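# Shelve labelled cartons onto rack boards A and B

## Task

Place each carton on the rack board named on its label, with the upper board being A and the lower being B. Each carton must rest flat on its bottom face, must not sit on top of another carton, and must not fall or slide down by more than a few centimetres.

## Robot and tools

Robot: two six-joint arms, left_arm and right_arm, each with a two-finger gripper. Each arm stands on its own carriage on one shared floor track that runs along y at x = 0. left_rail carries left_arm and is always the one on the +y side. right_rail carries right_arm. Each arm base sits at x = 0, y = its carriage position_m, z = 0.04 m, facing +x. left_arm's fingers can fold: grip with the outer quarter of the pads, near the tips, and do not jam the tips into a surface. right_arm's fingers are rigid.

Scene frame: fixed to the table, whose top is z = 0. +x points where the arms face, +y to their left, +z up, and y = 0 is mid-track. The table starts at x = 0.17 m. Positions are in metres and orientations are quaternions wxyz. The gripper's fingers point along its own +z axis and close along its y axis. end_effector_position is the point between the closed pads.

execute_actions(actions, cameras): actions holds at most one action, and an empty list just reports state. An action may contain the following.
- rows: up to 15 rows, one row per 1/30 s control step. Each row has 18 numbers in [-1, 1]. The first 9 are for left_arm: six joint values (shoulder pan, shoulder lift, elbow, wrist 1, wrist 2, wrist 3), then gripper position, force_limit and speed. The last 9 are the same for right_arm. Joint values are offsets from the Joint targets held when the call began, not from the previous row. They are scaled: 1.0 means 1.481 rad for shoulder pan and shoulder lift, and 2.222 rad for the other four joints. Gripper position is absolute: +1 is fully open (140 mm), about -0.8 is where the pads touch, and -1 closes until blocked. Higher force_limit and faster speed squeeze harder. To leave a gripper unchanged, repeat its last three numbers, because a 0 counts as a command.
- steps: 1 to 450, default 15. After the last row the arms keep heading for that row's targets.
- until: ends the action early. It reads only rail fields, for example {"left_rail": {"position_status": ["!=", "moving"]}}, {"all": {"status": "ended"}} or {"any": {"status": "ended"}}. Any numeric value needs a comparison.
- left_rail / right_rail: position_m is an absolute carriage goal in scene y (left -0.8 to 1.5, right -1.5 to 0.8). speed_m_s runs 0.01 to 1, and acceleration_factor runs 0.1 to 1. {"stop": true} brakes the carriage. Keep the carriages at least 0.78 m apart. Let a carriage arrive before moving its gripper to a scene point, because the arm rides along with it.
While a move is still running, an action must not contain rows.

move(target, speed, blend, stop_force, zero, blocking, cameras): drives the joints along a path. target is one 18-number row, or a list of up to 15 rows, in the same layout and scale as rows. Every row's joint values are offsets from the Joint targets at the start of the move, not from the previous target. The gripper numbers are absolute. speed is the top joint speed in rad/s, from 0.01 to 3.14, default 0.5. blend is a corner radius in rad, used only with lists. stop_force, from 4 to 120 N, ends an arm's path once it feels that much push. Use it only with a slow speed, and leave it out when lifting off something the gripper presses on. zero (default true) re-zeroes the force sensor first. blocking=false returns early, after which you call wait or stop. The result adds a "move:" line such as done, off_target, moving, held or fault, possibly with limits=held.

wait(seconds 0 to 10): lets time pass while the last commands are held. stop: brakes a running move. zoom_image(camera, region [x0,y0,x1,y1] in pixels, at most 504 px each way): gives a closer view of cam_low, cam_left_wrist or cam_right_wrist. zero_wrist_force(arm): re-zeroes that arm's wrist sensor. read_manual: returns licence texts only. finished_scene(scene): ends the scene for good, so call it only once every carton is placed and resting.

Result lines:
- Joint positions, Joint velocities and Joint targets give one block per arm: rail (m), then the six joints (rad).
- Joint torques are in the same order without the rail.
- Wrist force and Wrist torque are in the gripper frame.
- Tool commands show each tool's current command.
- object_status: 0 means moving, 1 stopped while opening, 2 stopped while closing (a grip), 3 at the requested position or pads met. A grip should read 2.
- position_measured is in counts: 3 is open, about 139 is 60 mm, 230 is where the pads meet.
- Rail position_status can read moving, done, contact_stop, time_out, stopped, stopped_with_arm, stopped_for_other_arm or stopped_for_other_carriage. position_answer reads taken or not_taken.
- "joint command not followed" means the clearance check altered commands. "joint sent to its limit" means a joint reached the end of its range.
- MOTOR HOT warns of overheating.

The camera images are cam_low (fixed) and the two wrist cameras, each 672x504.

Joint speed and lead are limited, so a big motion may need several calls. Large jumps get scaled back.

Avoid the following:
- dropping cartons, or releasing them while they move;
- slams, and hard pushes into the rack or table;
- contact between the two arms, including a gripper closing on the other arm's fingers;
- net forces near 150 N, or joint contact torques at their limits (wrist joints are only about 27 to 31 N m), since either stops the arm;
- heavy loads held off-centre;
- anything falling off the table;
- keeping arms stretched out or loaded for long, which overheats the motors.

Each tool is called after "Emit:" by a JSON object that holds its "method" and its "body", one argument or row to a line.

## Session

Emit:
{"method": "execute_actions", "body": {
  "actions": []
}}

Scene clock: 0.00 s.
left_arm: end_effector_position=(+0.3563, +0.7786, +0.5790) position_measured=3 object_status=3 end_effector_quat_wxyz=(+0.000, +0.000, +1.000, +0.000) | right_arm: end_effector_position=(+0.3563, -0.6214, +0.5790) position_measured=3 object_status=3 end_effector_quat_wxyz=(+0.000, +0.000, +1.000, +0.000)
Joint positions: left_arm=[0.7 -0.281 -2.157 1.821 -1.235 -1.571 -0.28] | right_arm=[-0.7 -0.281 -2.157 1.821 -1.235 -1.571 -0.28]
Joint velocities: within noise
Joint torques (N m): no reading
Wrist force (N): no reading
Wrist torque (N m): no reading
Wrist force, peak (N): no reading
Joint targets: left_arm=[0.700 -0.280 -2.157 1.821 -1.235 -1.571 -0.280] | right_arm=[-0.700 -0.281 -2.157 1.821 -1.235 -1.571 -0.280]
Tool commands: left_gripper/position=+1.0 left_gripper/force_limit=+1.0 left_gripper/speed=+1.0 right_gripper/position=+1.0 right_gripper/force_limit=+1.0 right_gripper/speed=+1.0
left_rail: position_m=0.700 position_status=done
right_rail: position_m=-0.700 position_status=done

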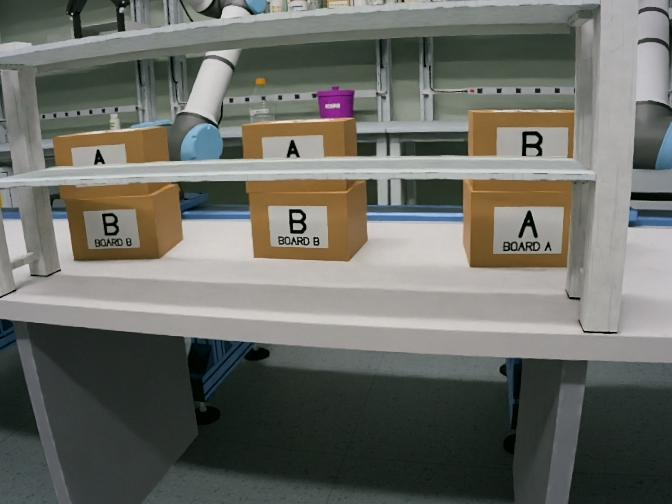

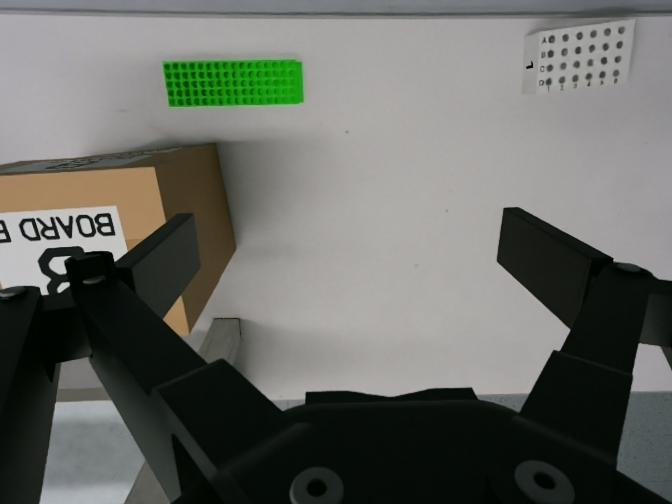

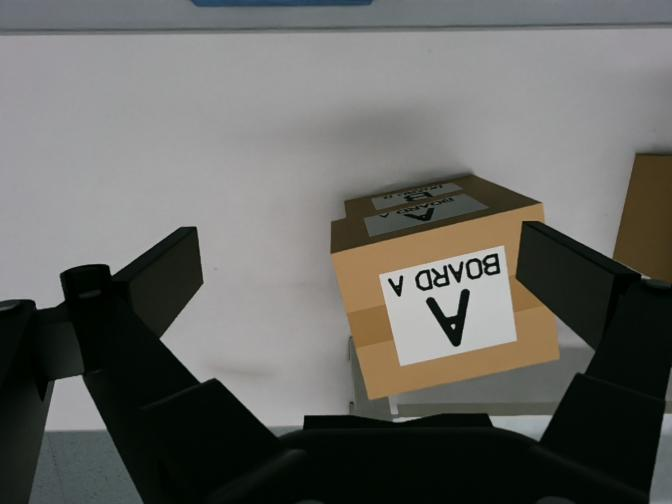

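Emit:
{"method": "move", "body": {
  "target": [-0.450683,0.204844,0.046837,0.170144,0.366088,-0.290508,-0.286,1,0,0.397073,0.17071,0.068765,0.170967,0.885907,0.416296,-0.286,1,0],
  "speed": 1.2,
  "cameras": []
}}

Emit:
{"method": "move", "body": {
  "target": [-0.450683,0.204844,0.046837,0.170144,0.366088,-0.290508,-0.286,1,0,0.397073,0.17071,0.068765,0.170967,0.885907,0.416296,-0.286,1,0],
  "speed": 1.2
}}

Scene clock: 184.40 s.
left_arm: end_effector_position=(+0.5282, +0.6872, +0.5180) position_measured=165 object_status=3 end_effector_quat_wxyz=(+0.086, +0.161, +0.847, +0.500) | right_arm: end_effector_position=(+0.3742, -0.0689, +0.7684) position_measured=165 object_status=3 end_effector_quat_wxyz=(+0.541, -0.400, -0.451, -0.587)
Joint positions: left_arm=[0.7 -0.948 -1.853 1.925 -0.857 -0.757 -0.926] | right_arm=[-0.7 0.308 -1.904 1.974 -0.855 0.397 0.644]
Joint velocities: within noise
Joint torques (N m): left_arm=[-14.46 -3.06 -39.89 1.34 5.18 -2.78] | right_arm=[11.58 -9.05 -37.61 0.05 6.64 2.63]
Wrist force (N): left_arm=[0.4 -0.8 0.3] | right_arm=[-0.3 1.5 -1.1]
Wrist torque (N m): left_arm=[-0.06 -0.05 -0.29] | right_arm=[0.09 -0.35 0.06]
Wrist force, peak (N): left_arm=[-0.5 -1.7 -0.9] | right_arm=[1.0 -4.1 -1.1]
Joint targets: left_arm=[0.700 -0.948 -1.853 1.925 -0.857 -0.757 -0.926] | right_arm=[-0.700 0.308 -1.904 1.974 -0.855 0.398 0.644]
left_rail: position_m=0.700 position_status=done
right_rail: position_m=-0.700 position_status=done
move: done
No camera images: "cameras" was empty.

Scene clock: 186.83 s.
left_arm: end_effector_position=(+0.4895, +0.1385, +0.4500) position_measured=165 object_status=3 end_effector_quat_wxyz=(+0.525, +0.524, +0.474, +0.474) | right_arm: end_effector_position=(+0.4897, -0.1986, +0.4500) position_measured=165 object_status=3 end_effector_quat_wxyz=(+0.524, -0.525, +0.474, -0.475)
Joint positions: left_arm=[0.7 -1.616 -1.55 2.029 -0.479 0.056 -1.571] | right_arm=[-0.7 0.896 -1.651 2.126 -0.475 2.366 1.569]
Joint velocities: within noise
Joint torques (N m): left_arm=[-12.07 -24.62 -34.12 2.62 2.66 -2.26] | right_arm=[11.69 -23.23 -30.79 1.31 3.84 2.89]
Wrist force (N): left_arm=[0.1 -0.2 0.2] | right_arm=[-0.1 1.2 1.0]
Wrist torque (N m): left_arm=[0.00 0.09 -0.29] | right_arm=[-0.39 -0.18 -0.33]
Wrist force, peak (N): left_arm=[-2.1 -1.2 -1.1] | right_arm=[-0.3 2.8 0.6]
Joint targets: left_arm=[0.700 -1.616 -1.550 2.029 -0.479 0.056 -1.571] | right_arm=[-0.700 0.896 -1.651 2.126 -0.475 2.366 1.569]
left_rail: position_m=0.700 position_status=done
right_rail: position_m=-0.700 position_status=done
move: done
camera_calibration:
cam_left_wrist: T_world_to_cam=[[-0.0182131, 0.000229765, 0.999834, -0.432029], [-0.431107, -0.902268, -0.00764575, 0.335623], [0.902117, -0.431175, 0.0165321, -0.206587], [0, 0, 0, 1]] pos_world=[0.323187, 0.213846, 0.437938]
cam_right_wrist: T_world_to_cam=[[-0.0149633, 0.0195141, -0.999698, 0.467978], [-0.403747, 0.914559, 0.0238954, 0.370319], [0.914748, 0.403982, -0.00580606, -0.18906], [0, 0, 0, 1]] pos_world=[0.32946, -0.271434, 0.45789]

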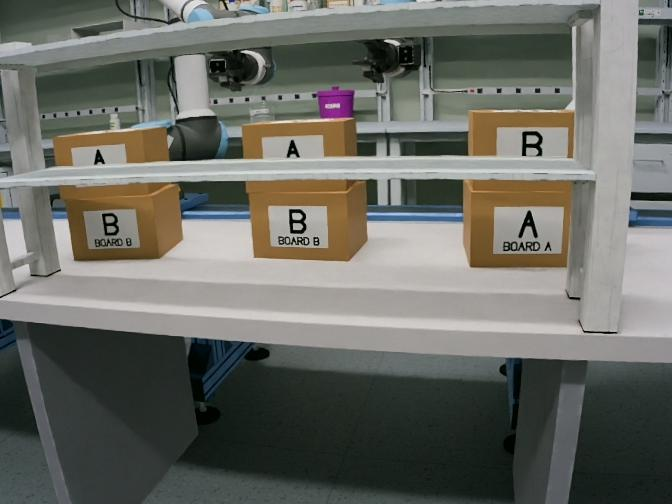

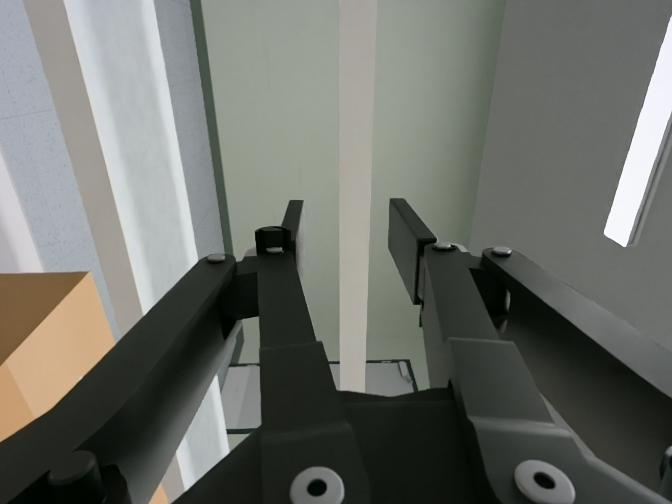

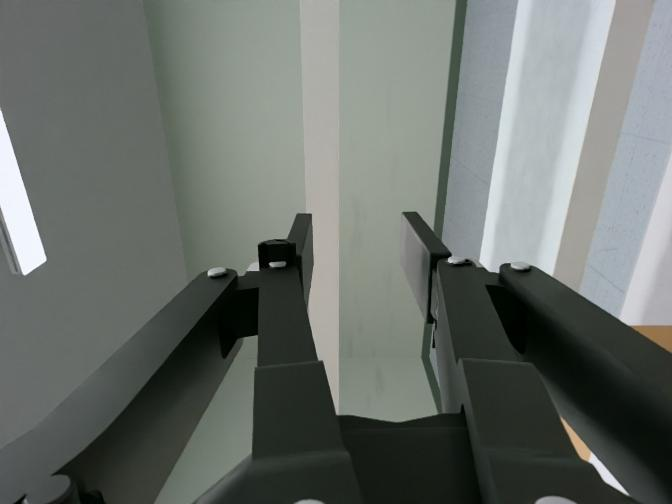

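Emit:
{"method": "zoom_image", "body": {
  "camera": "cam_left_wrist",
  "region": [0, 250, 140, 460]
}}

Emit:
{"method": "zoom_image", "body": {
  "camera": "cam_right_wrist",
  "region": [540, 300, 672, 504]
}}

Scaled by 2.400.

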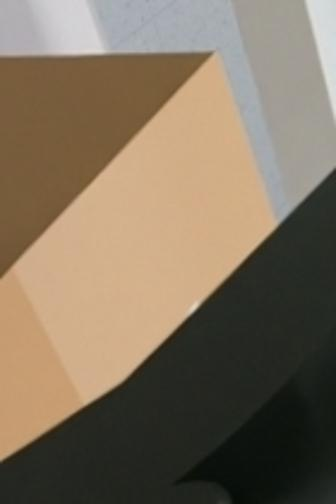

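Scaled by 2.471.

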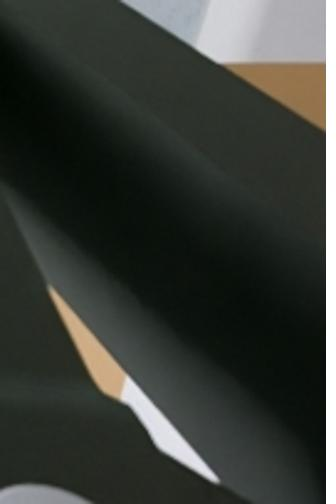

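Emit:
{"method": "move", "body": {
  "target": [-0.083049,0.178798,0.063358,-0.182531,-0.09055,0,-0.286,1,0,0.050558,0.174272,0.087645,-0.203802,-0.000598,0.00045,-0.286,1,0],
  "speed": 0.35
}}

Emit:
{"method": "zero_wrist_force", "body": {
  "arm": "left_arm"
}}

Emit:
{"method": "zero_wrist_force", "body": {
  "arm": "right_arm"
}}

Scene clock: 282.53 s.
left_arm: end_effector_position=(+0.4228, +0.1359, +0.2466) position_measured=165 object_status=3 end_effector_quat_wxyz=(+0.506, +0.506, +0.494, +0.494) | right_arm: end_effector_position=(+0.4461, -0.1697, +0.2463) position_measured=165 object_status=3 end_effector_quat_wxyz=(+0.542, -0.542, +0.454, -0.454)
Joint positions: left_arm=[0.7 -1.739 -1.285 2.17 -0.884 -0.145 -1.571] | right_arm=[-0.7 0.971 -1.393 2.321 -0.928 2.365 1.57]
Joint velocities: within noise
Joint torques (N m): left_arm=[-16.75 -36.38 -19.73 -2.04 -2.4 -2.36] | right_arm=[11.05 -33.83 -18.34 -6.4 -2.62 2.7]
Wrist force (N): left_arm=[-0.2 -0.1 0.2] | right_arm=[-0.4 0.9 1.3]
Wrist torque (N m): left_arm=[0.01 0.15 -0.30] | right_arm=[-0.43 -0.10 -0.33]
Wrist force, peak (N): left_arm=[0.2 -2.3 -0.4] | right_arm=[-0.3 2.7 0.7]
Joint targets: left_arm=[0.700 -1.739 -1.285 2.170 -0.884 -0.145 -1.571] | right_arm=[-0.700 0.971 -1.393 2.321 -0.928 2.365 1.570]
left_rail: position_m=0.700 position_status=done
right_rail: position_m=-0.700 position_status=done
move: done
camera_calibration:
cam_left_wrist: T_world_to_cam=[[-0.0182105, -0.00128476, 0.999833, -0.229673], [-0.359497, -0.933114, -0.00774673, 0.276886], [0.932969, -0.359578, 0.0165306, -0.166892], [0, 0, 0, 1]] pos_world=[0.251063, 0.19806, 0.234538]
cam_right_wrist: T_world_to_cam=[[-0.0166954, 0.0192959, -0.999674, 0.263893], [-0.472147, 0.881168, 0.0248937, 0.355737], [0.881362, 0.472409, -0.00560099, -0.135578], [0, 0, 0, 1]] pos_world=[0.291859, -0.254508, 0.254192]

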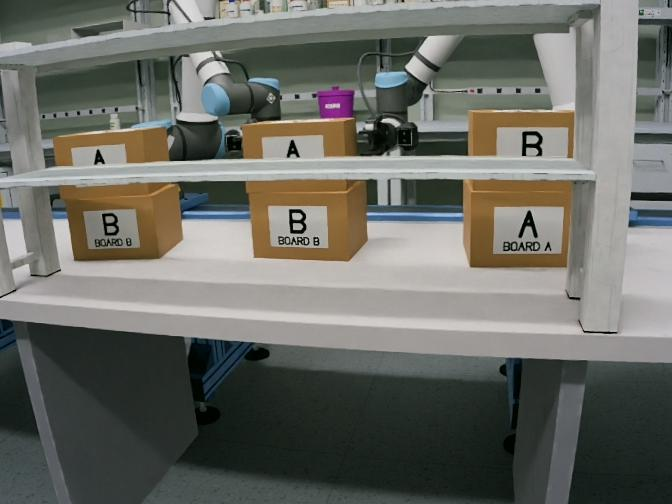

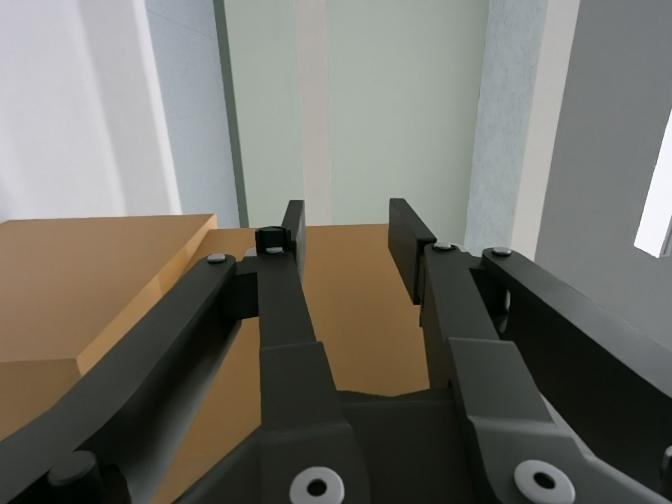

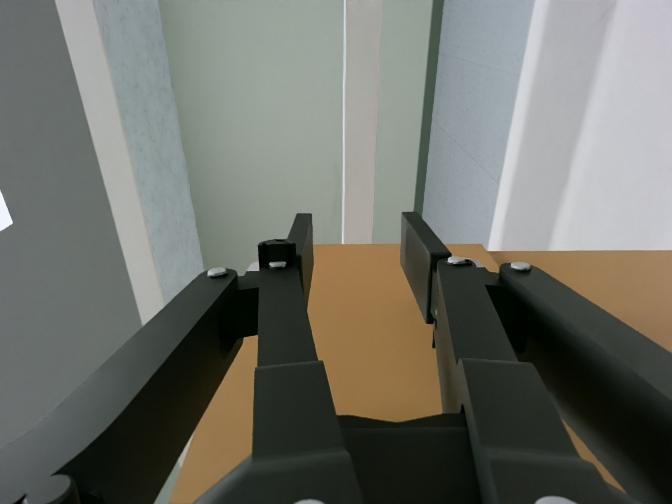

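Wrist force sensor zeroed.

Wrist force sensor zeroed.

Emit:
{"method": "move", "body": {
  "target": [0.010327,0.031565,-0.031696,0.010657,0.006883,0,-0.286,1,0,0.031509,0.032541,-0.029396,0.007707,0.021002,0,-0.286,1,0],
  "speed": 0.035,
  "stop_force": 5
}}

Scene clock: 312.50 s.
left_arm: end_effector_position=(+0.4246, +0.1116, +0.2466) position_measured=165 object_status=3 end_effector_quat_wxyz=(+0.506, +0.506, +0.494, +0.494) | right_arm: end_effector_position=(+0.4441, -0.1403, +0.2463) position_measured=165 object_status=3 end_effector_quat_wxyz=(+0.542, -0.542, +0.454, -0.454)
Joint positions: left_arm=[0.7 -1.728 -1.253 2.122 -0.868 -0.135 -1.571] | right_arm=[-0.7 1.009 -1.353 2.268 -0.914 2.403 1.57]
Joint velocities: within noise
Joint torques (N m): left_arm=[-17.93 -78.76 -21.34 -1.24 -1.8 -1.88] | right_arm=[-13.9 -61.96 -19.65 -5.15 -2.88 2.31]
Wrist force (N, zeroed by zero_wrist_force): left_arm=[0.9 -0.7 -0.1] | right_arm=[0.3 0.2 -0.1]
Wrist torque (N m, zeroed by zero_wrist_force): left_arm=[-0.04 -0.05 -0.02] | right_arm=[0.02 -0.02 0.06]
Wrist force, peak (N, zeroed by zero_wrist_force): left_arm=[7.0 1.1 -2.9] | right_arm=[7.3 -0.3 -2.2]
Joint targets: left_arm=[0.700 -1.728 -1.253 2.122 -0.868 -0.135 -1.571] | right_arm=[-0.700 1.009 -1.353 2.268 -0.914 2.403 1.570]
left_rail: position_m=0.700 position_status=done
right_rail: position_m=-0.700 position_status=done
move: contact (left_arm, right_arm); left_arm: the elbow is farthest, 0.023 rad from its target; right_arm: the elbow is farthest, 0.012 rad from its target
camera_calibration:
cam_left_wrist: T_world_to_cam=[[-0.0182103, -0.00128403, 0.999833, -0.229671], [-0.35941, -0.933148, -0.00774446, 0.254842], [0.933002, -0.359491, 0.0165314, -0.177333], [0, 0, 0, 1]] pos_world=[0.252863, 0.17376, 0.234538]
cam_right_wrist: T_world_to_cam=[[-0.0166487, 0.0192076, -0.999677, 0.263359], [-0.472147, 0.881171, 0.0247938, 0.32891], [0.881362, 0.472408, -0.00560151, -0.147704], [0, 0, 0, 1]] pos_world=[0.289859, -0.225108, 0.254292]

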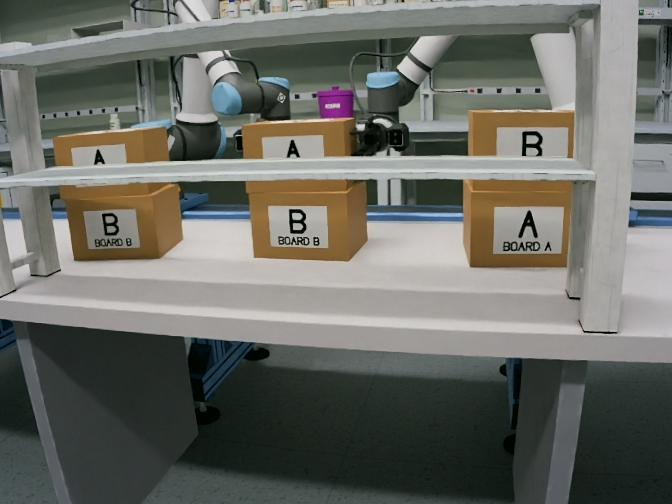

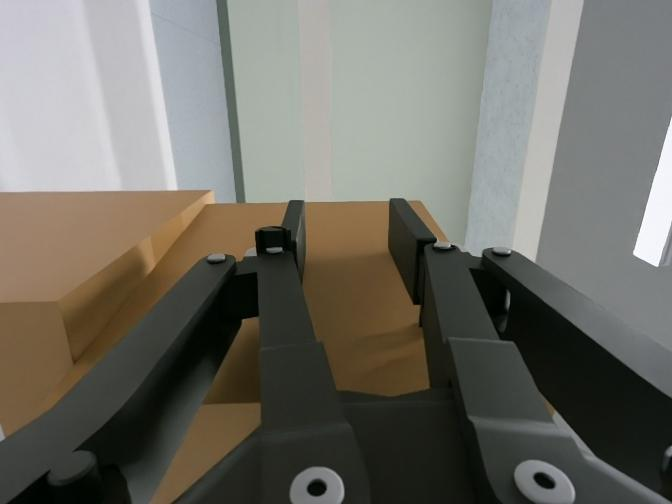

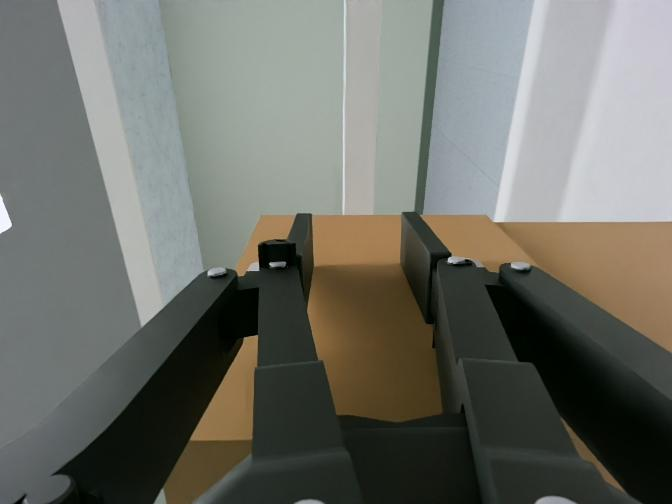

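Emit:
{"method": "move", "body": {
  "target": [0.000631,0.001929,-0.001936,0.000651,0.00042,0,-0.286,1,0,0.001925,0.001989,-0.001797,0.000471,0.001283,0,-0.286,1,0],
  "speed": 0.02,
  "cameras": []
}}

Scene clock: 323.53 s.
left_arm: end_effector_position=(+0.4247, +0.1095, +0.2466) position_measured=165 object_status=3 end_effector_quat_wxyz=(+0.506, +0.506, +0.494, +0.494) | right_arm: end_effector_position=(+0.4439, -0.1382, +0.2463) position_measured=165 object_status=3 end_effector_quat_wxyz=(+0.542, -0.542, +0.454, -0.454)
Joint positions: left_arm=[0.7 -1.727 -1.251 2.118 -0.867 -0.134 -1.571] | right_arm=[-0.7 1.012 -1.351 2.264 -0.913 2.406 1.57]
Joint velocities: within noise
Joint torques (N m): left_arm=[11.51 -41.39 -52.49 1.38 10.58 -0.84] | right_arm=[24.15 -35.14 -39.49 0.87 -1.76 1.03]
Wrist force (N, zeroed by zero_wrist_force): left_arm=[20.2 0.1 -10.0] | right_arm=[21.8 -2.2 3.8]
Wrist torque (N m, zeroed by zero_wrist_force): left_arm=[-0.30 -0.88 -0.60] | right_arm=[-0.08 0.62 0.59]
Wrist force, peak (N, zeroed by zero_wrist_force): left_arm=[20.2 0.1 -10.0] | right_arm=[21.8 -2.2 3.8]
Joint targets: left_arm=[0.700 -1.727 -1.251 2.118 -0.867 -0.134 -1.571] | right_arm=[-0.700 1.012 -1.350 2.264 -0.913 2.406 1.570]
left_rail: position_m=0.700 position_status=done
right_rail: position_m=-0.700 position_status=done
move: done
No camera images: "cameras" was empty.

Emit:
{"method": "move", "body": {
  "target": [-0.000762,-0.004126,0.004144,-0.001393,0.005793,0,-0.286,1,0,0.004474,0.004155,-0.003754,0.000984,0.009283,0,-0.286,1,0],
  "speed": 0.03,
  "cameras": []
}}

Scene clock: 338.87 s.
left_arm: end_effector_position=(+0.4247, +0.1094, +0.2466) position_measured=165 object_status=3 end_effector_quat_wxyz=(+0.509, +0.509, +0.491, +0.491) | right_arm: end_effector_position=(+0.4438, -0.1381, +0.2462) position_measured=165 object_status=3 end_effector_quat_wxyz=(+0.539, -0.539, +0.458, -0.458)
Joint positions: left_arm=[0.7 -1.729 -1.257 2.127 -0.87 -0.121 -1.571] | right_arm=[-0.7 1.019 -1.344 2.255 -0.911 2.426 1.57]
Joint velocities: within noise
Joint torques (N m): left_arm=[-19.49 -84.79 -28.71 -1.47 6.86 -0.83] | right_arm=[18.15 -34.34 -41.73 0.56 -0.09 -0.1]
Wrist force (N, zeroed by zero_wrist_force): left_arm=[10.8 -5.0 -0.6] | right_arm=[17.7 -1.9 -3.1]
Wrist torque (N m, zeroed by zero_wrist_force): left_arm=[-0.02 0.10 -0.23] | right_arm=[0.08 0.05 0.25]
Wrist force, peak (N, zeroed by zero_wrist_force): left_arm=[20.5 0.0 -9.7] | right_arm=[24.1 -2.3 3.8]
Joint targets: left_arm=[0.700 -1.729 -1.257 2.127 -0.870 -0.121 -1.571] | right_arm=[-0.700 1.019 -1.344 2.255 -0.911 2.427 1.570]
left_rail: position_m=0.700 position_status=done
right_rail: position_m=-0.700 position_status=done
move: done
No camera images: "cameras" was empty.

Emit:
{"method": "move", "body": {
  "target": [0.00196,-0.000263,0.000264,-0.000089,0.001306,0,-0.286,1,0,0.001633,-0.000854,0.000772,-0.000203,0.001089,0,-0.286,1,0],
  "speed": 0.02,
  "cameras": []
}}

Emit:
{"method": "execute_actions", "body": {
  "actions": [
    {"left_rail":{"position_m":0.69775,"speed_m_s":0.02},"right_rail":{"position_m":-0.69775,"speed_m_s":0.02},"steps":60,"until":{"all":{"status":"ended"}}}
  ],
  "cameras": []
}}

Scene clock: 447.40 s.
left_arm: end_effector_position=(+0.4264, +0.1099, +0.2466) position_measured=165 object_status=3 end_effector_quat_wxyz=(+0.509, +0.509, +0.491, +0.491) | right_arm: end_effector_position=(+0.4421, -0.1386, +0.2462) position_measured=165 object_status=3 end_effector_quat_wxyz=(+0.539, -0.539, +0.458, -0.458)
Joint positions: left_arm=[0.7 -1.726 -1.257 2.128 -0.87 -0.118 -1.571] | right_arm=[-0.7 1.021 -1.345 2.257 -0.911 2.429 1.57]
Joint velocities: within noise
Joint torques (N m): left_arm=[9.21 -84.66 -29.52 -1.38 7.45 0.28] | right_arm=[21.43 -61.89 -20.89 -5.76 0.42 -0.7]
Wrist force (N, zeroed by zero_wrist_force): left_arm=[12.8 -4.3 -4.0] | right_arm=[13.4 -2.7 6.3]
Wrist torque (N m, zeroed by zero_wrist_force): left_arm=[-0.27 -0.48 -0.29] | right_arm=[-0.15 0.40 0.44]
Wrist force, peak (N, zeroed by zero_wrist_force): left_arm=[13.4 -4.6 -4.0] | right_arm=[17.9 -2.0 -3.8]
Joint targets: left_arm=[0.700 -1.726 -1.257 2.128 -0.870 -0.118 -1.571] | right_arm=[-0.700 1.021 -1.345 2.257 -0.911 2.429 1.570]
left_rail: position_m=0.700 position_status=done
right_rail: position_m=-0.700 position_status=done
move: done
No camera images: "cameras" was empty.

Scene clock: 447.97 s.
left_arm: end_effector_position=(+0.4265, +0.1078, +0.2465) position_measured=165 object_status=3 end_effector_quat_wxyz=(+0.509, +0.509, +0.491, +0.491) | right_arm: end_effector_position=(+0.4420, -0.1365, +0.2462) position_measured=165 object_status=3 end_effector_quat_wxyz=(+0.539, -0.539, +0.458, -0.458)
Joint positions: left_arm=[0.698 -1.726 -1.257 2.128 -0.87 -0.118 -1.571] | right_arm=[-0.698 1.021 -1.346 2.257 -0.911 2.429 1.57]
Joint velocities: within noise
Joint torques (N m): left_arm=[4.8 -76.36 -52.39 -0.83 9.19 0.17] | right_arm=[25.76 -55.41 -35.95 -5.52 -13.33 -0.68]
Wrist force (N, zeroed by zero_wrist_force): left_arm=[39.2 -1.7 -13.2] | right_arm=[41.7 -7.6 4.1]
Wrist torque (N m, zeroed by zero_wrist_force): left_arm=[-0.52 -1.40 -1.04] | right_arm=[-0.20 0.87 0.83]
Wrist force, peak (N, zeroed by zero_wrist_force): left_arm=[39.0 -2.1 -13.6] | right_arm=[41.7 -7.6 4.1]
Joint targets: left_arm=[0.698 -1.726 -1.257 2.128 -0.870 -0.118 -1.571] | right_arm=[-0.698 1.021 -1.345 2.257 -0.911 2.429 1.570]
Tool commands: left_gripper/position=-0.286 left_gripper/force_limit=+1.0 left_gripper/speed=+0.0 right_gripper/position=-0.286 right_gripper/force_limit=+1.0 right_gripper/speed=+0.0
left_rail: position_m=0.698 speed_m_s=0.02 position_status=done
right_rail: position_m=-0.698 speed_m_s=0.02 position_status=done
No camera images: "cameras" was empty.

Emit:
{"method": "move", "body": {
  "target": [-0.001456,0.000195,-0.000196,0.000066,-0.00097,0,-0.286,1,0,-0.001213,0.000635,-0.000574,0.000151,-0.000809,0,-0.286,1,0],
  "speed": 0.02,
  "cameras": []
}}

Scene clock: 471.23 s.
left_arm: end_effector_position=(+0.4252, +0.1073, +0.2466) position_measured=165 object_status=3 end_effector_quat_wxyz=(+0.509, +0.509, +0.491, +0.491) | right_arm: end_effector_position=(+0.4433, -0.1360, +0.2462) position_measured=165 object_status=3 end_effector_quat_wxyz=(+0.539, -0.539, +0.458, -0.458)
Joint positions: left_arm=[0.698 -1.728 -1.257 2.127 -0.87 -0.12 -1.571] | right_arm=[-0.698 1.019 -1.345 2.256 -0.911 2.427 1.57]
Joint velocities: within noise
Joint torques (N m): left_arm=[-29.12 -39.89 -66.36 -0.06 6.76 0.78] | right_arm=[5.56 -28.44 -50.43 -0.39 -24.25 -0.76]
Wrist force (N, zeroed by zero_wrist_force): left_arm=[41.8 -1.9 -6.0] | right_arm=[49.1 -12.1 -9.4]
Wrist torque (N m, zeroed by zero_wrist_force): left_arm=[-0.15 -0.29 -0.65] | right_arm=[-0.31 -0.43 0.29]
Wrist force, peak (N, zeroed by zero_wrist_force): left_arm=[41.9 -2.0 -13.7] | right_arm=[49.1 -12.1 -9.4]
Joint targets: left_arm=[0.698 -1.728 -1.257 2.127 -0.870 -0.120 -1.571] | right_arm=[-0.698 1.019 -1.345 2.256 -0.911 2.427 1.570]
left_rail: position_m=0.698 speed_m_s=0.02 position_status=done
right_rail: position_m=-0.698 speed_m_s=0.02 position_status=done
move: done
No camera images: "cameras" was empty.

Emit:
{"method": "move", "body": {
  "target": [0,-0.019464,-0.004703,0.017676,0,0,-0.286,1,0,0,-0.022487,-0.005249,0.020236,0,0,-0.286,1,0],
  "speed": 0.03
}}

Scene clock: 479.37 s.
left_arm: end_effector_position=(+0.4252, +0.1073, +0.2665) position_measured=165 object_status=3 end_effector_quat_wxyz=(+0.509, +0.509, +0.491, +0.491) | right_arm: end_effector_position=(+0.4433, -0.1360, +0.2666) position_measured=165 object_status=3 end_effector_quat_wxyz=(+0.539, -0.539, +0.458, -0.458)
Joint positions: left_arm=[0.698 -1.728 -1.286 2.117 -0.831 -0.12 -1.571] | right_arm=[-0.698 1.019 -1.378 2.244 -0.866 2.427 1.57]
Joint velocities: within noise
Joint torques (N m): left_arm=[-25.91 -78.86 -69.01 -0.04 7.49 1.49] | right_arm=[20.96 -69.95 -58 -3.27 -6.26 -0.95]
Wrist force (N, zeroed by zero_wrist_force): left_arm=[41.8 -6.0 -6.6] | right_arm=[42.6 10.7 -0.5]
Wrist torque (N m, zeroed by zero_wrist_force): left_arm=[0.14 -0.28 -0.50] | right_arm=[-0.17 0.11 0.20]
Wrist force, peak (N, zeroed by zero_wrist_force): left_arm=[44.4 -6.7 -6.9] | right_arm=[49.8 -13.7 -11.1]
Joint targets: left_arm=[0.698 -1.728 -1.286 2.117 -0.831 -0.120 -1.571] | right_arm=[-0.698 1.019 -1.378 2.244 -0.866 2.427 1.570]
left_rail: position_m=0.698 speed_m_s=0.02 position_status=done
right_rail: position_m=-0.698 speed_m_s=0.02 position_status=done
move: done
camera_calibration:
cam_left_wrist: T_world_to_cam=[[-0.0182281, -0.00102802, 0.999833, -0.249583], [-0.372479, -0.928008, -0.0077449, 0.256188], [0.927862, -0.372558, 0.016533, -0.176164], [0, 0, 0, 1]] pos_world=[0.254331, 0.171857, 0.254438]
cam_right_wrist: T_world_to_cam=[[-0.016378, 0.0194381, -0.999677, 0.283369], [-0.459765, 0.887695, 0.0247931, 0.319669], [0.88789, 0.460022, -0.0056017, -0.153492], [0, 0, 0, 1]] pos_world=[0.287898, -0.218667, 0.274492]

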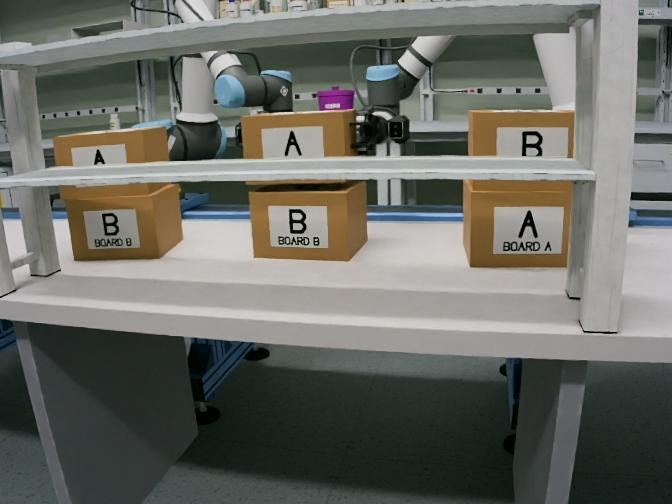

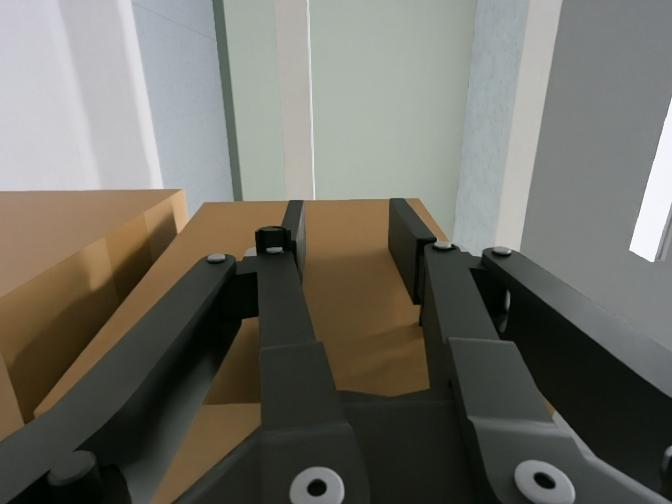

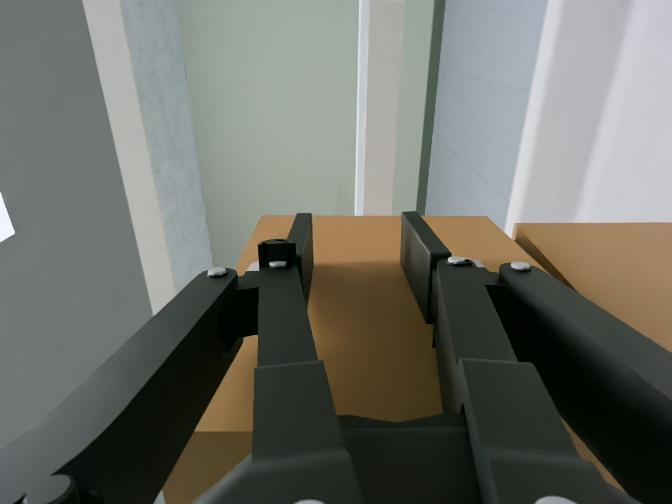

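Emit:
{"method": "move", "body": {
  "target": [
    [0.02919,-0.001553,0.001492,-0.000457,0.024166,0,-0.286,1,0,-0.020904,0.010205,-0.009005,0.002203,-0.009223,0,-0.286,1,0],
    [0.058966,-0.002034,0.001958,-0.000602,0.048723,0,-0.286,1,0,-0.040672,0.020993,-0.018707,0.004715,-0.017688,0,-0.286,1,0],
    [0.0892,-0.001447,0.001396,-0.000431,0.073585,0,-0.286,1,0,-0.059351,0.032325,-0.029084,0.007538,-0.025427,0,-0.286,1,0],
    [0.119765,0.000201,-0.000194,0.000059,0.098669,0,-0.286,1,0,-0.076989,0.044158,-0.040112,0.010679,-0.032472,0,-0.286,1,0],
    [0.150536,0.002906,-0.00281,0.000873,0.123888,0,-0.286,1,0,-0.093633,0.056452,-0.051769,0.014142,-0.038856,0,-0.286,1,0],
    [0.181383,0.006662,-0.006452,0.002012,0.149159,0,-0.286,1,0,-0.10933,0.069168,-0.064033,0.017931,-0.044608,0,-0.286,1,0],
    [0.181383,-0.042577,-0.02236,0.050739,0.149159,0,-0.286,1,0,-0.10933,0.019928,-0.079941,0.066658,-0.044608,0,-0.286,1,0],
    [0.181383,-0.084962,-0.042341,0.09897,0.149159,0,-0.286,1,0,-0.10933,-0.022456,-0.099921,0.114889,-0.044608,0,-0.286,1,0],
    [0.181383,-0.120544,-0.066223,0.146568,0.149159,0,-0.286,1,0,-0.10933,-0.058038,-0.123803,0.162487,-0.044608,0,-0.286,1,0],
    [0.181383,-0.149371,-0.093833,0.193392,0.149159,0,-0.286,1,0,-0.10933,-0.086866,-0.151413,0.209312,-0.044608,0,-0.286,1,0],
    [0.181383,-0.171496,-0.124999,0.239305,0.149159,0,-0.286,1,0,-0.10933,-0.10899,-0.182579,0.255224,-0.044608,0,-0.286,1,0],
    [0.181383,-0.186967,-0.159547,0.284165,0.149159,0,-0.286,1,0,-0.10933,-0.124461,-0.217128,0.300084,-0.044608,0,-0.286,1,0]
  ],
  "speed": [0.1, 0.2, 0.2, 0.2, 0.2, 0.15, 0.1, 0.2, 0.2, 0.2, 0.2, 0.12],
  "blend": 0.02
}}

Scene clock: 517.63 s.
left_arm: end_effector_position=(+0.5750, +0.1216, +0.6000) position_measured=165 object_status=3 end_effector_quat_wxyz=(+0.524, +0.524, +0.475, +0.474) | right_arm: end_effector_position=(+0.5773, -0.1223, +0.6001) position_measured=165 object_status=3 end_effector_quat_wxyz=(+0.524, -0.525, +0.474, -0.474)
Joint positions: left_arm=[0.698 -1.459 -1.562 1.762 -0.2 0.211 -1.571] | right_arm=[-0.698 0.857 -1.562 1.762 -0.199 2.328 1.57]
Joint velocities: within noise
Joint torques (N m): left_arm=[-27.72 -52.65 -71.49 -0.8 14.11 1.68] | right_arm=[27.14 -58.89 -64.85 -3.51 -8.77 -0.74]
Wrist force (N, zeroed by zero_wrist_force): left_arm=[43.1 -5.2 -5.3] | right_arm=[44.7 12.7 -2.7]
Wrist torque (N m, zeroed by zero_wrist_force): left_arm=[-0.08 -0.10 -0.55] | right_arm=[-0.28 -0.39 -0.21]
Wrist force, peak (N, zeroed by zero_wrist_force): left_arm=[55.1 -3.7 -5.2] | right_arm=[56.4 14.2 -4.5]
Joint targets: left_arm=[0.698 -1.459 -1.563 1.762 -0.199 0.211 -1.571] | right_arm=[-0.698 0.857 -1.562 1.762 -0.199 2.328 1.570]
left_rail: position_m=0.698 speed_m_s=0.02 position_status=done
right_rail: position_m=-0.698 speed_m_s=0.02 position_status=done
move: done
camera_calibration:
cam_left_wrist: T_world_to_cam=[[-0.018123, 0.000161747, 0.999836, -0.580471], [-0.429897, -0.902846, -0.00764625, 0.357736], [0.902696, -0.429965, 0.0164318, -0.293809], [0, 0, 0, 1]] pos_world=[0.40849, 0.196746, 0.587938]
cam_right_wrist: T_world_to_cam=[[-0.0151635, 0.020522, -0.999674, 0.61822], [-0.403049, 0.91484, 0.024894, 0.331385], [0.915053, 0.403295, -0.00560083, -0.29957], [0, 0, 0, 1]] pos_world=[0.417061, -0.195036, 0.608092]

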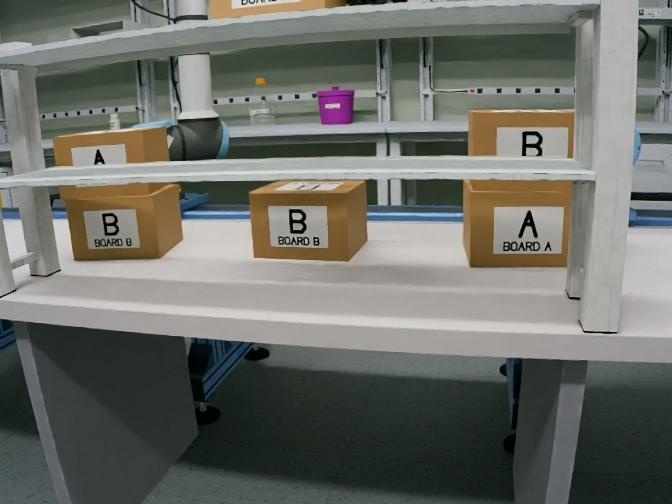

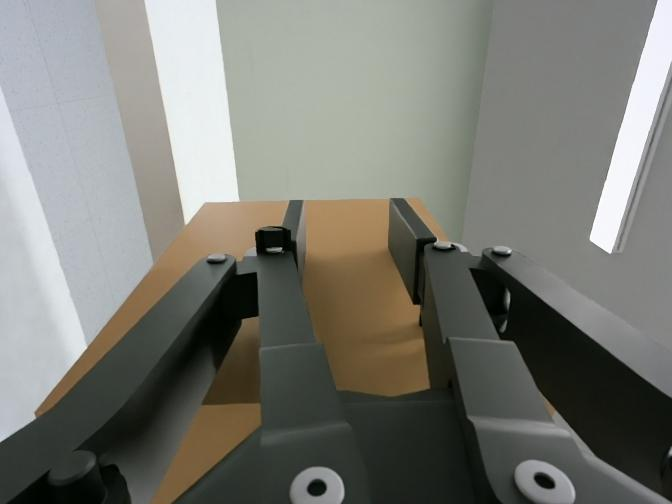

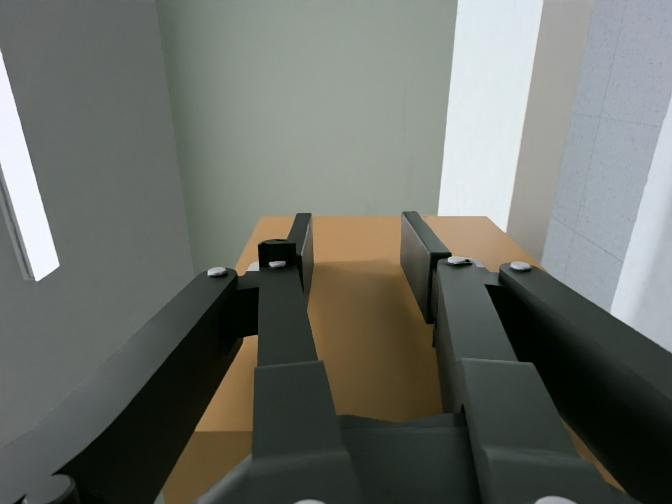

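Emit:
{"method": "move", "body": {
  "target": [
    [0.043746,0.01839,-0.012538,0.000281,0.029158,0,-0.286,1,0,-0.032752,0.01839,-0.012538,0.000281,-0.02183,0,-0.286,1,0],
    [0.085631,0.038714,-0.026828,0.001024,0.057075,0,-0.286,1,0,-0.063119,0.038714,-0.026828,0.001024,-0.04207,0,-0.286,1,0],
    [0.125596,0.060822,-0.042875,0.002336,0.083712,0,-0.286,1,0,-0.09123,0.060822,-0.042875,0.002336,-0.060807,0,-0.286,1,0],
    [0.163582,0.084567,-0.060687,0.004322,0.109031,0,-0.286,1,0,-0.11721,0.084567,-0.060687,0.004322,-0.078123,0,-0.286,1,0],
    [0.199531,0.109799,-0.080271,0.007087,0.132992,0,-0.286,1,0,-0.141188,0.109799,-0.080271,0.007087,-0.094105,0,-0.286,1,0],
    [0.233385,0.136371,-0.101632,0.010738,0.155557,0,-0.286,1,0,-0.163289,0.136371,-0.101632,0.010738,-0.108836,0,-0.286,1,0]
  ],
  "speed": [0.08, 0.15, 0.15, 0.15, 0.15, 0.1],
  "blend": 0.02
}}

Scene clock: 556.97 s.
left_arm: end_effector_position=(+0.8000, +0.1212, +0.6000) position_measured=165 object_status=3 end_effector_quat_wxyz=(+0.524, +0.524, +0.475, +0.474) | right_arm: end_effector_position=(+0.8023, -0.1228, +0.6001) position_measured=165 object_status=3 end_effector_quat_wxyz=(+0.524, -0.525, +0.474, -0.474)
Joint positions: left_arm=[0.698 -1.114 -1.361 1.537 -0.176 0.557 -1.571] | right_arm=[-0.698 0.615 -1.36 1.536 -0.175 2.086 1.57]
Joint velocities: within noise
Joint torques (N m): left_arm=[-20.1 -34.84 -72.34 -1.43 21.07 1.95] | right_arm=[14.59 -57.39 -64.19 -3.69 -19.99 -0.62]
Wrist force (N, zeroed by zero_wrist_force): left_arm=[39.9 -4.6 -2.3] | right_arm=[41.2 12.8 -4.1]
Wrist torque (N m, zeroed by zero_wrist_force): left_arm=[-0.03 0.21 -0.36] | right_arm=[-0.29 -0.77 -0.40]
Wrist force, peak (N, zeroed by zero_wrist_force): left_arm=[47.9 -4.5 -5.2] | right_arm=[49.5 13.5 -2.8]
Joint targets: left_arm=[0.698 -1.113 -1.361 1.536 -0.176 0.557 -1.571] | right_arm=[-0.698 0.615 -1.360 1.536 -0.175 2.086 1.570]
left_rail: position_m=0.698 speed_m_s=0.02 position_status=done
right_rail: position_m=-0.698 speed_m_s=0.02 position_status=done
move: done
camera_calibration:
cam_left_wrist: T_world_to_cam=[[-0.018123, 0.000161747, 0.999836, -0.576393], [-0.429897, -0.902846, -0.00764625, 0.454101], [0.902696, -0.429965, 0.0164318, -0.497088], [0, 0, 0, 1]] pos_world=[0.63349, 0.196346, 0.587938]
cam_right_wrist: T_world_to_cam=[[-0.0151635, 0.020522, -0.999674, 0.621641], [-0.403049, 0.91484, 0.024894, 0.422488], [0.915053, 0.403295, -0.00560083, -0.505164], [0, 0, 0, 1]] pos_world=[0.641961, -0.195536, 0.608092]

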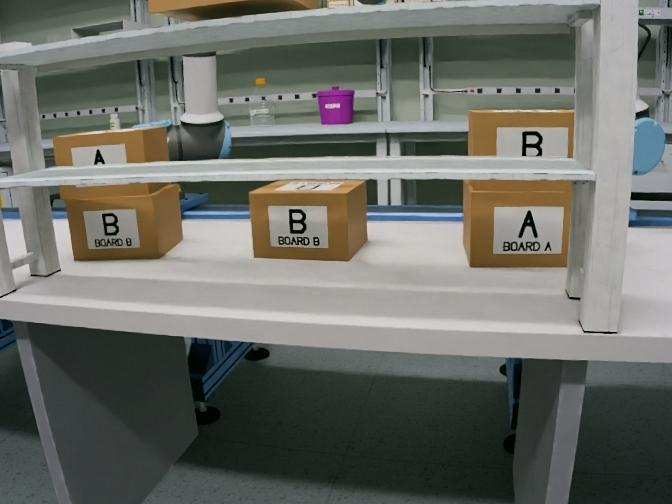

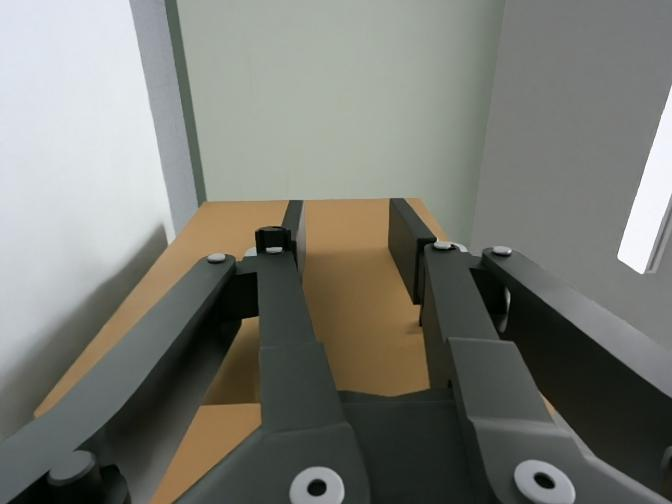

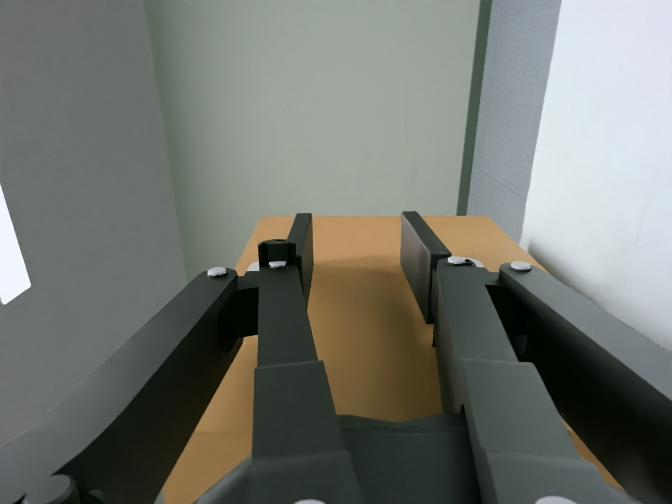

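Emit:
{"method": "move", "body": {
  "target": [0,0.007891,0.02167,-0.02693,0,0,-0.286,1,0,0,0.007891,0.02167,-0.02693,0,0,-0.286,1,0],
  "speed": 0.033,
  "stop_force": 7,
  "cameras": []
}}

Scene clock: 565.70 s.
left_arm: end_effector_position=(+0.8002, +0.1211, +0.5772) position_measured=165 object_status=3 end_effector_quat_wxyz=(+0.524, +0.524, +0.475, +0.474) | right_arm: end_effector_position=(+0.8027, -0.1227, +0.5775) position_measured=165 object_status=3 end_effector_quat_wxyz=(+0.524, -0.524, +0.474, -0.474)
Joint positions: left_arm=[0.698 -1.113 -1.353 1.568 -0.215 0.557 -1.571] | right_arm=[-0.698 0.615 -1.353 1.567 -0.214 2.086 1.57]
Joint velocities: within noise
Joint torques (N m): left_arm=[-27.62 -78.59 -69.94 -2.06 19.59 1.9] | right_arm=[22.1 -80.23 -61.41 -3.35 -18.97 -0.62]
Wrist force (N, zeroed by zero_wrist_force): left_arm=[42.9 -2.6 -2.0] | right_arm=[44.5 8.9 -3.8]
Wrist torque (N m, zeroed by zero_wrist_force): left_arm=[-0.24 0.07 -0.52] | right_arm=[0.22 -0.87 -0.50]
Wrist force, peak (N, zeroed by zero_wrist_force): left_arm=[45.4 7.0 -6.3] | right_arm=[46.7 8.5 -3.2]
Joint targets: left_arm=[0.698 -1.113 -1.353 1.568 -0.215 0.557 -1.571] | right_arm=[-0.698 0.615 -1.353 1.567 -0.214 2.086 1.570]
left_rail: position_m=0.698 speed_m_s=0.02 position_status=done
right_rail: position_m=-0.698 speed_m_s=0.02 position_status=done
move: contact (left_arm, right_arm); left_arm: the wrist 1 is farthest, 0.021 rad from its target; right_arm: the wrist 1 is farthest, 0.021 rad from its target
No camera images: "cameras" was empty.

Emit:
{"method": "execute_actions", "body": {
  "actions": [
    {"left_rail":{"position_m":0.726,"speed_m_s":0.025},"right_rail":{"position_m":-0.726,"speed_m_s":0.025},"steps":90,"until":{"all":{"status":"ended"}}}
  ],
  "cameras": []
}}

Emit:
{"method": "move", "body": {
  "target": [
    [-0.033854,-0.026572,0.021361,-0.003651,-0.022565,0,-0.286,1,0,0.022101,-0.026572,0.021361,-0.003651,0.014731,0,-0.286,1,0],
    [-0.069803,-0.051804,0.040945,-0.006416,-0.046526,0,-0.286,1,0,0.046079,-0.051804,0.040945,-0.006416,0.030713,0,-0.286,1,0],
    [-0.147754,-0.097657,0.074804,-0.009714,-0.098482,0,-0.286,1,0,0.10017,-0.097657,0.074804,-0.009714,0.066766,0,-0.286,1,0],
    [-0.233385,-0.136371,0.101632,-0.010738,-0.155557,0,-0.286,1,0,0.163289,-0.136371,0.101632,-0.010738,0.108836,0,-0.286,1,0],
    [-0.391344,-0.028496,0.27562,-0.256628,-0.24248,0,-0.286,1,0,0.314926,-0.005656,0.256455,-0.252685,0.227816,0,-0.286,1,0]
  ],
  "speed": [0.1, 0.2, 0.3, 0.4, 0.5],
  "blend": [0.02, 0.02, 0.03, 0.05, 0]
}}

Scene clock: 641.13 s.
left_arm: end_effector_position=(+0.8002, +0.1494, +0.5772) position_measured=165 object_status=3 end_effector_quat_wxyz=(+0.524, +0.524, +0.475, +0.474) | right_arm: end_effector_position=(+0.8027, -0.1510, +0.5775) position_measured=165 object_status=3 end_effector_quat_wxyz=(+0.524, -0.524, +0.474, -0.474)
Joint positions: left_arm=[0.726 -1.113 -1.353 1.568 -0.215 0.557 -1.571] | right_arm=[-0.726 0.615 -1.353 1.567 -0.214 2.086 1.57]
Joint velocities: within noise
Joint torques (N m): left_arm=[11.75 -78.4 -40.19 -4.11 -1.93 1.78] | right_arm=[-11.81 -79.11 -35.7 -5.59 2.93 -0.89]
Wrist force (N, zeroed by zero_wrist_force): left_arm=[0.4 -0.1 -0.1] | right_arm=[2.0 -1.8 0.8]
Wrist torque (N m, zeroed by zero_wrist_force): left_arm=[-0.02 -0.07 0.01] | right_arm=[-0.42 -0.46 -0.03]
Wrist force, peak (N, zeroed by zero_wrist_force): left_arm=[43.3 -2.2 -2.1] | right_arm=[44.8 9.2 -3.9]
Joint targets: left_arm=[0.726 -1.113 -1.353 1.568 -0.215 0.557 -1.571] | right_arm=[-0.726 0.615 -1.353 1.567 -0.214 2.086 1.570]
Tool commands: left_gripper/position=-0.286 left_gripper/force_limit=+1.0 left_gripper/speed=+0.0 right_gripper/position=-0.286 right_gripper/force_limit=+1.0 right_gripper/speed=+0.0
left_rail: position_m=0.726 speed_m_s=0.02 position_status=done
right_rail: position_m=-0.726 speed_m_s=0.02 position_status=done
No camera images: "cameras" was empty.

Scene clock: 644.27 s.
left_arm: end_effector_position=(+0.4477, +0.1495, +0.3003) position_measured=165 object_status=3 end_effector_quat_wxyz=(+0.534, +0.534, +0.464, +0.464) | right_arm: end_effector_position=(+0.4379, -0.1508, +0.3001) position_measured=165 object_status=3 end_effector_quat_wxyz=(+0.515, -0.515, +0.485, -0.485)
Joint positions: left_arm=[0.726 -1.693 -1.395 2.18 -0.785 0.018 -1.571] | right_arm=[-0.726 1.082 -1.361 2.137 -0.775 2.592 1.57]
Joint velocities: within noise
Joint torques (N m): left_arm=[-13.42 -32.14 -24.73 -2.26 -2.86 2] | right_arm=[11.3 -42.74 -23.64 -5.47 3.36 -0.76]
Wrist force (N, zeroed by zero_wrist_force): left_arm=[0.2 -0.2 0.4] | right_arm=[1.5 -1.6 0.9]
Wrist torque (N m, zeroed by zero_wrist_force): left_arm=[-0.04 -0.05 0.00] | right_arm=[-0.38 -0.37 0.03]
Wrist force, peak (N, zeroed by zero_wrist_force): left_arm=[1.0 -2.6 -0.9] | right_arm=[2.5 -3.9 -0.7]
Joint targets: left_arm=[0.726 -1.693 -1.395 2.180 -0.785 0.018 -1.571] | right_arm=[-0.726 1.082 -1.361 2.137 -0.776 2.592 1.570]
left_rail: position_m=0.726 speed_m_s=0.02 position_status=done
right_rail: position_m=-0.726 speed_m_s=0.02 position_status=done
move: done
camera_calibration:
cam_left_wrist: T_world_to_cam=[[-0.0181416, 0.00103756, 0.999835, -0.28327], [-0.466449, -0.884516, -0.00754564, 0.339507], [0.884362, -0.466508, 0.0165305, -0.14844], [0, 0, 0, 1]] pos_world=[0.284498, 0.231344, 0.288239]
cam_right_wrist: T_world_to_cam=[[-0.0141509, 0.0211798, -0.999676, 0.316381], [-0.366436, 0.93011, 0.0248931, 0.295044], [0.930336, 0.366669, -0.00540088, -0.174307], [0, 0, 0, 1]] pos_world=[0.274756, -0.217211, 0.307993]

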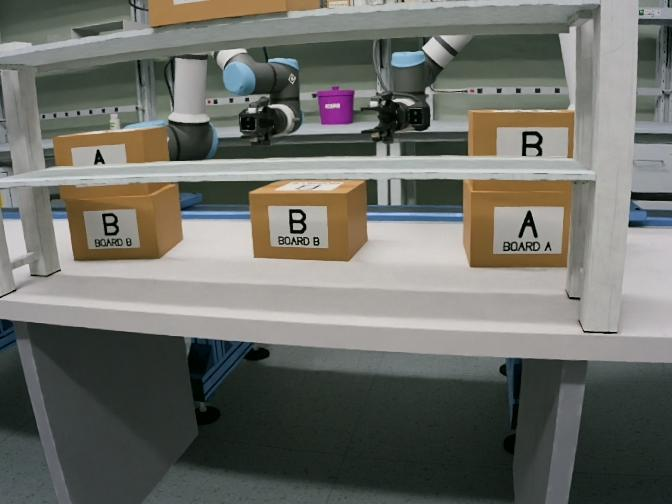

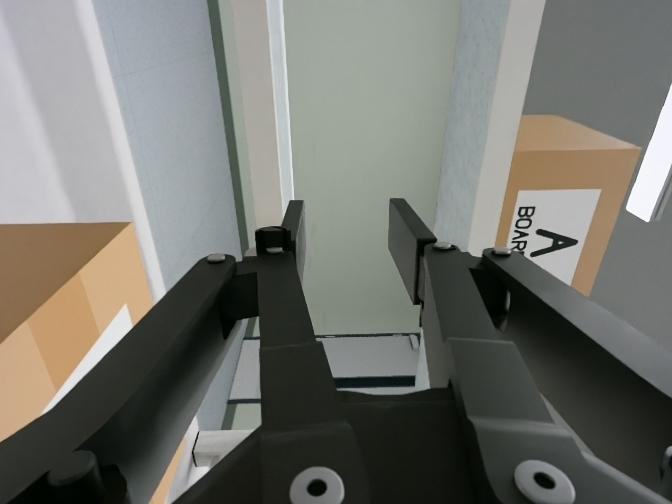

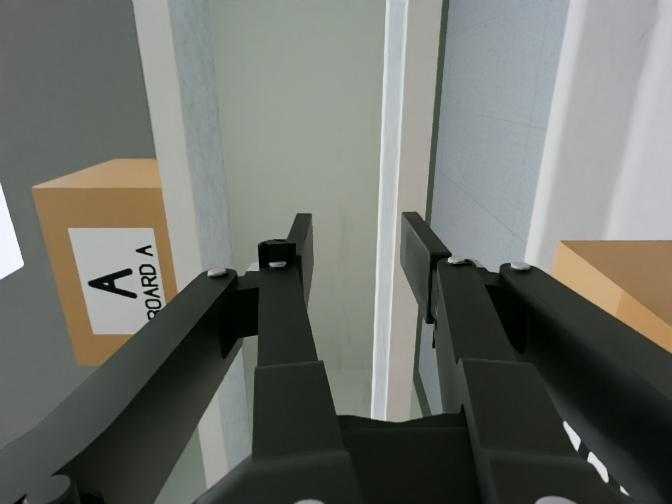

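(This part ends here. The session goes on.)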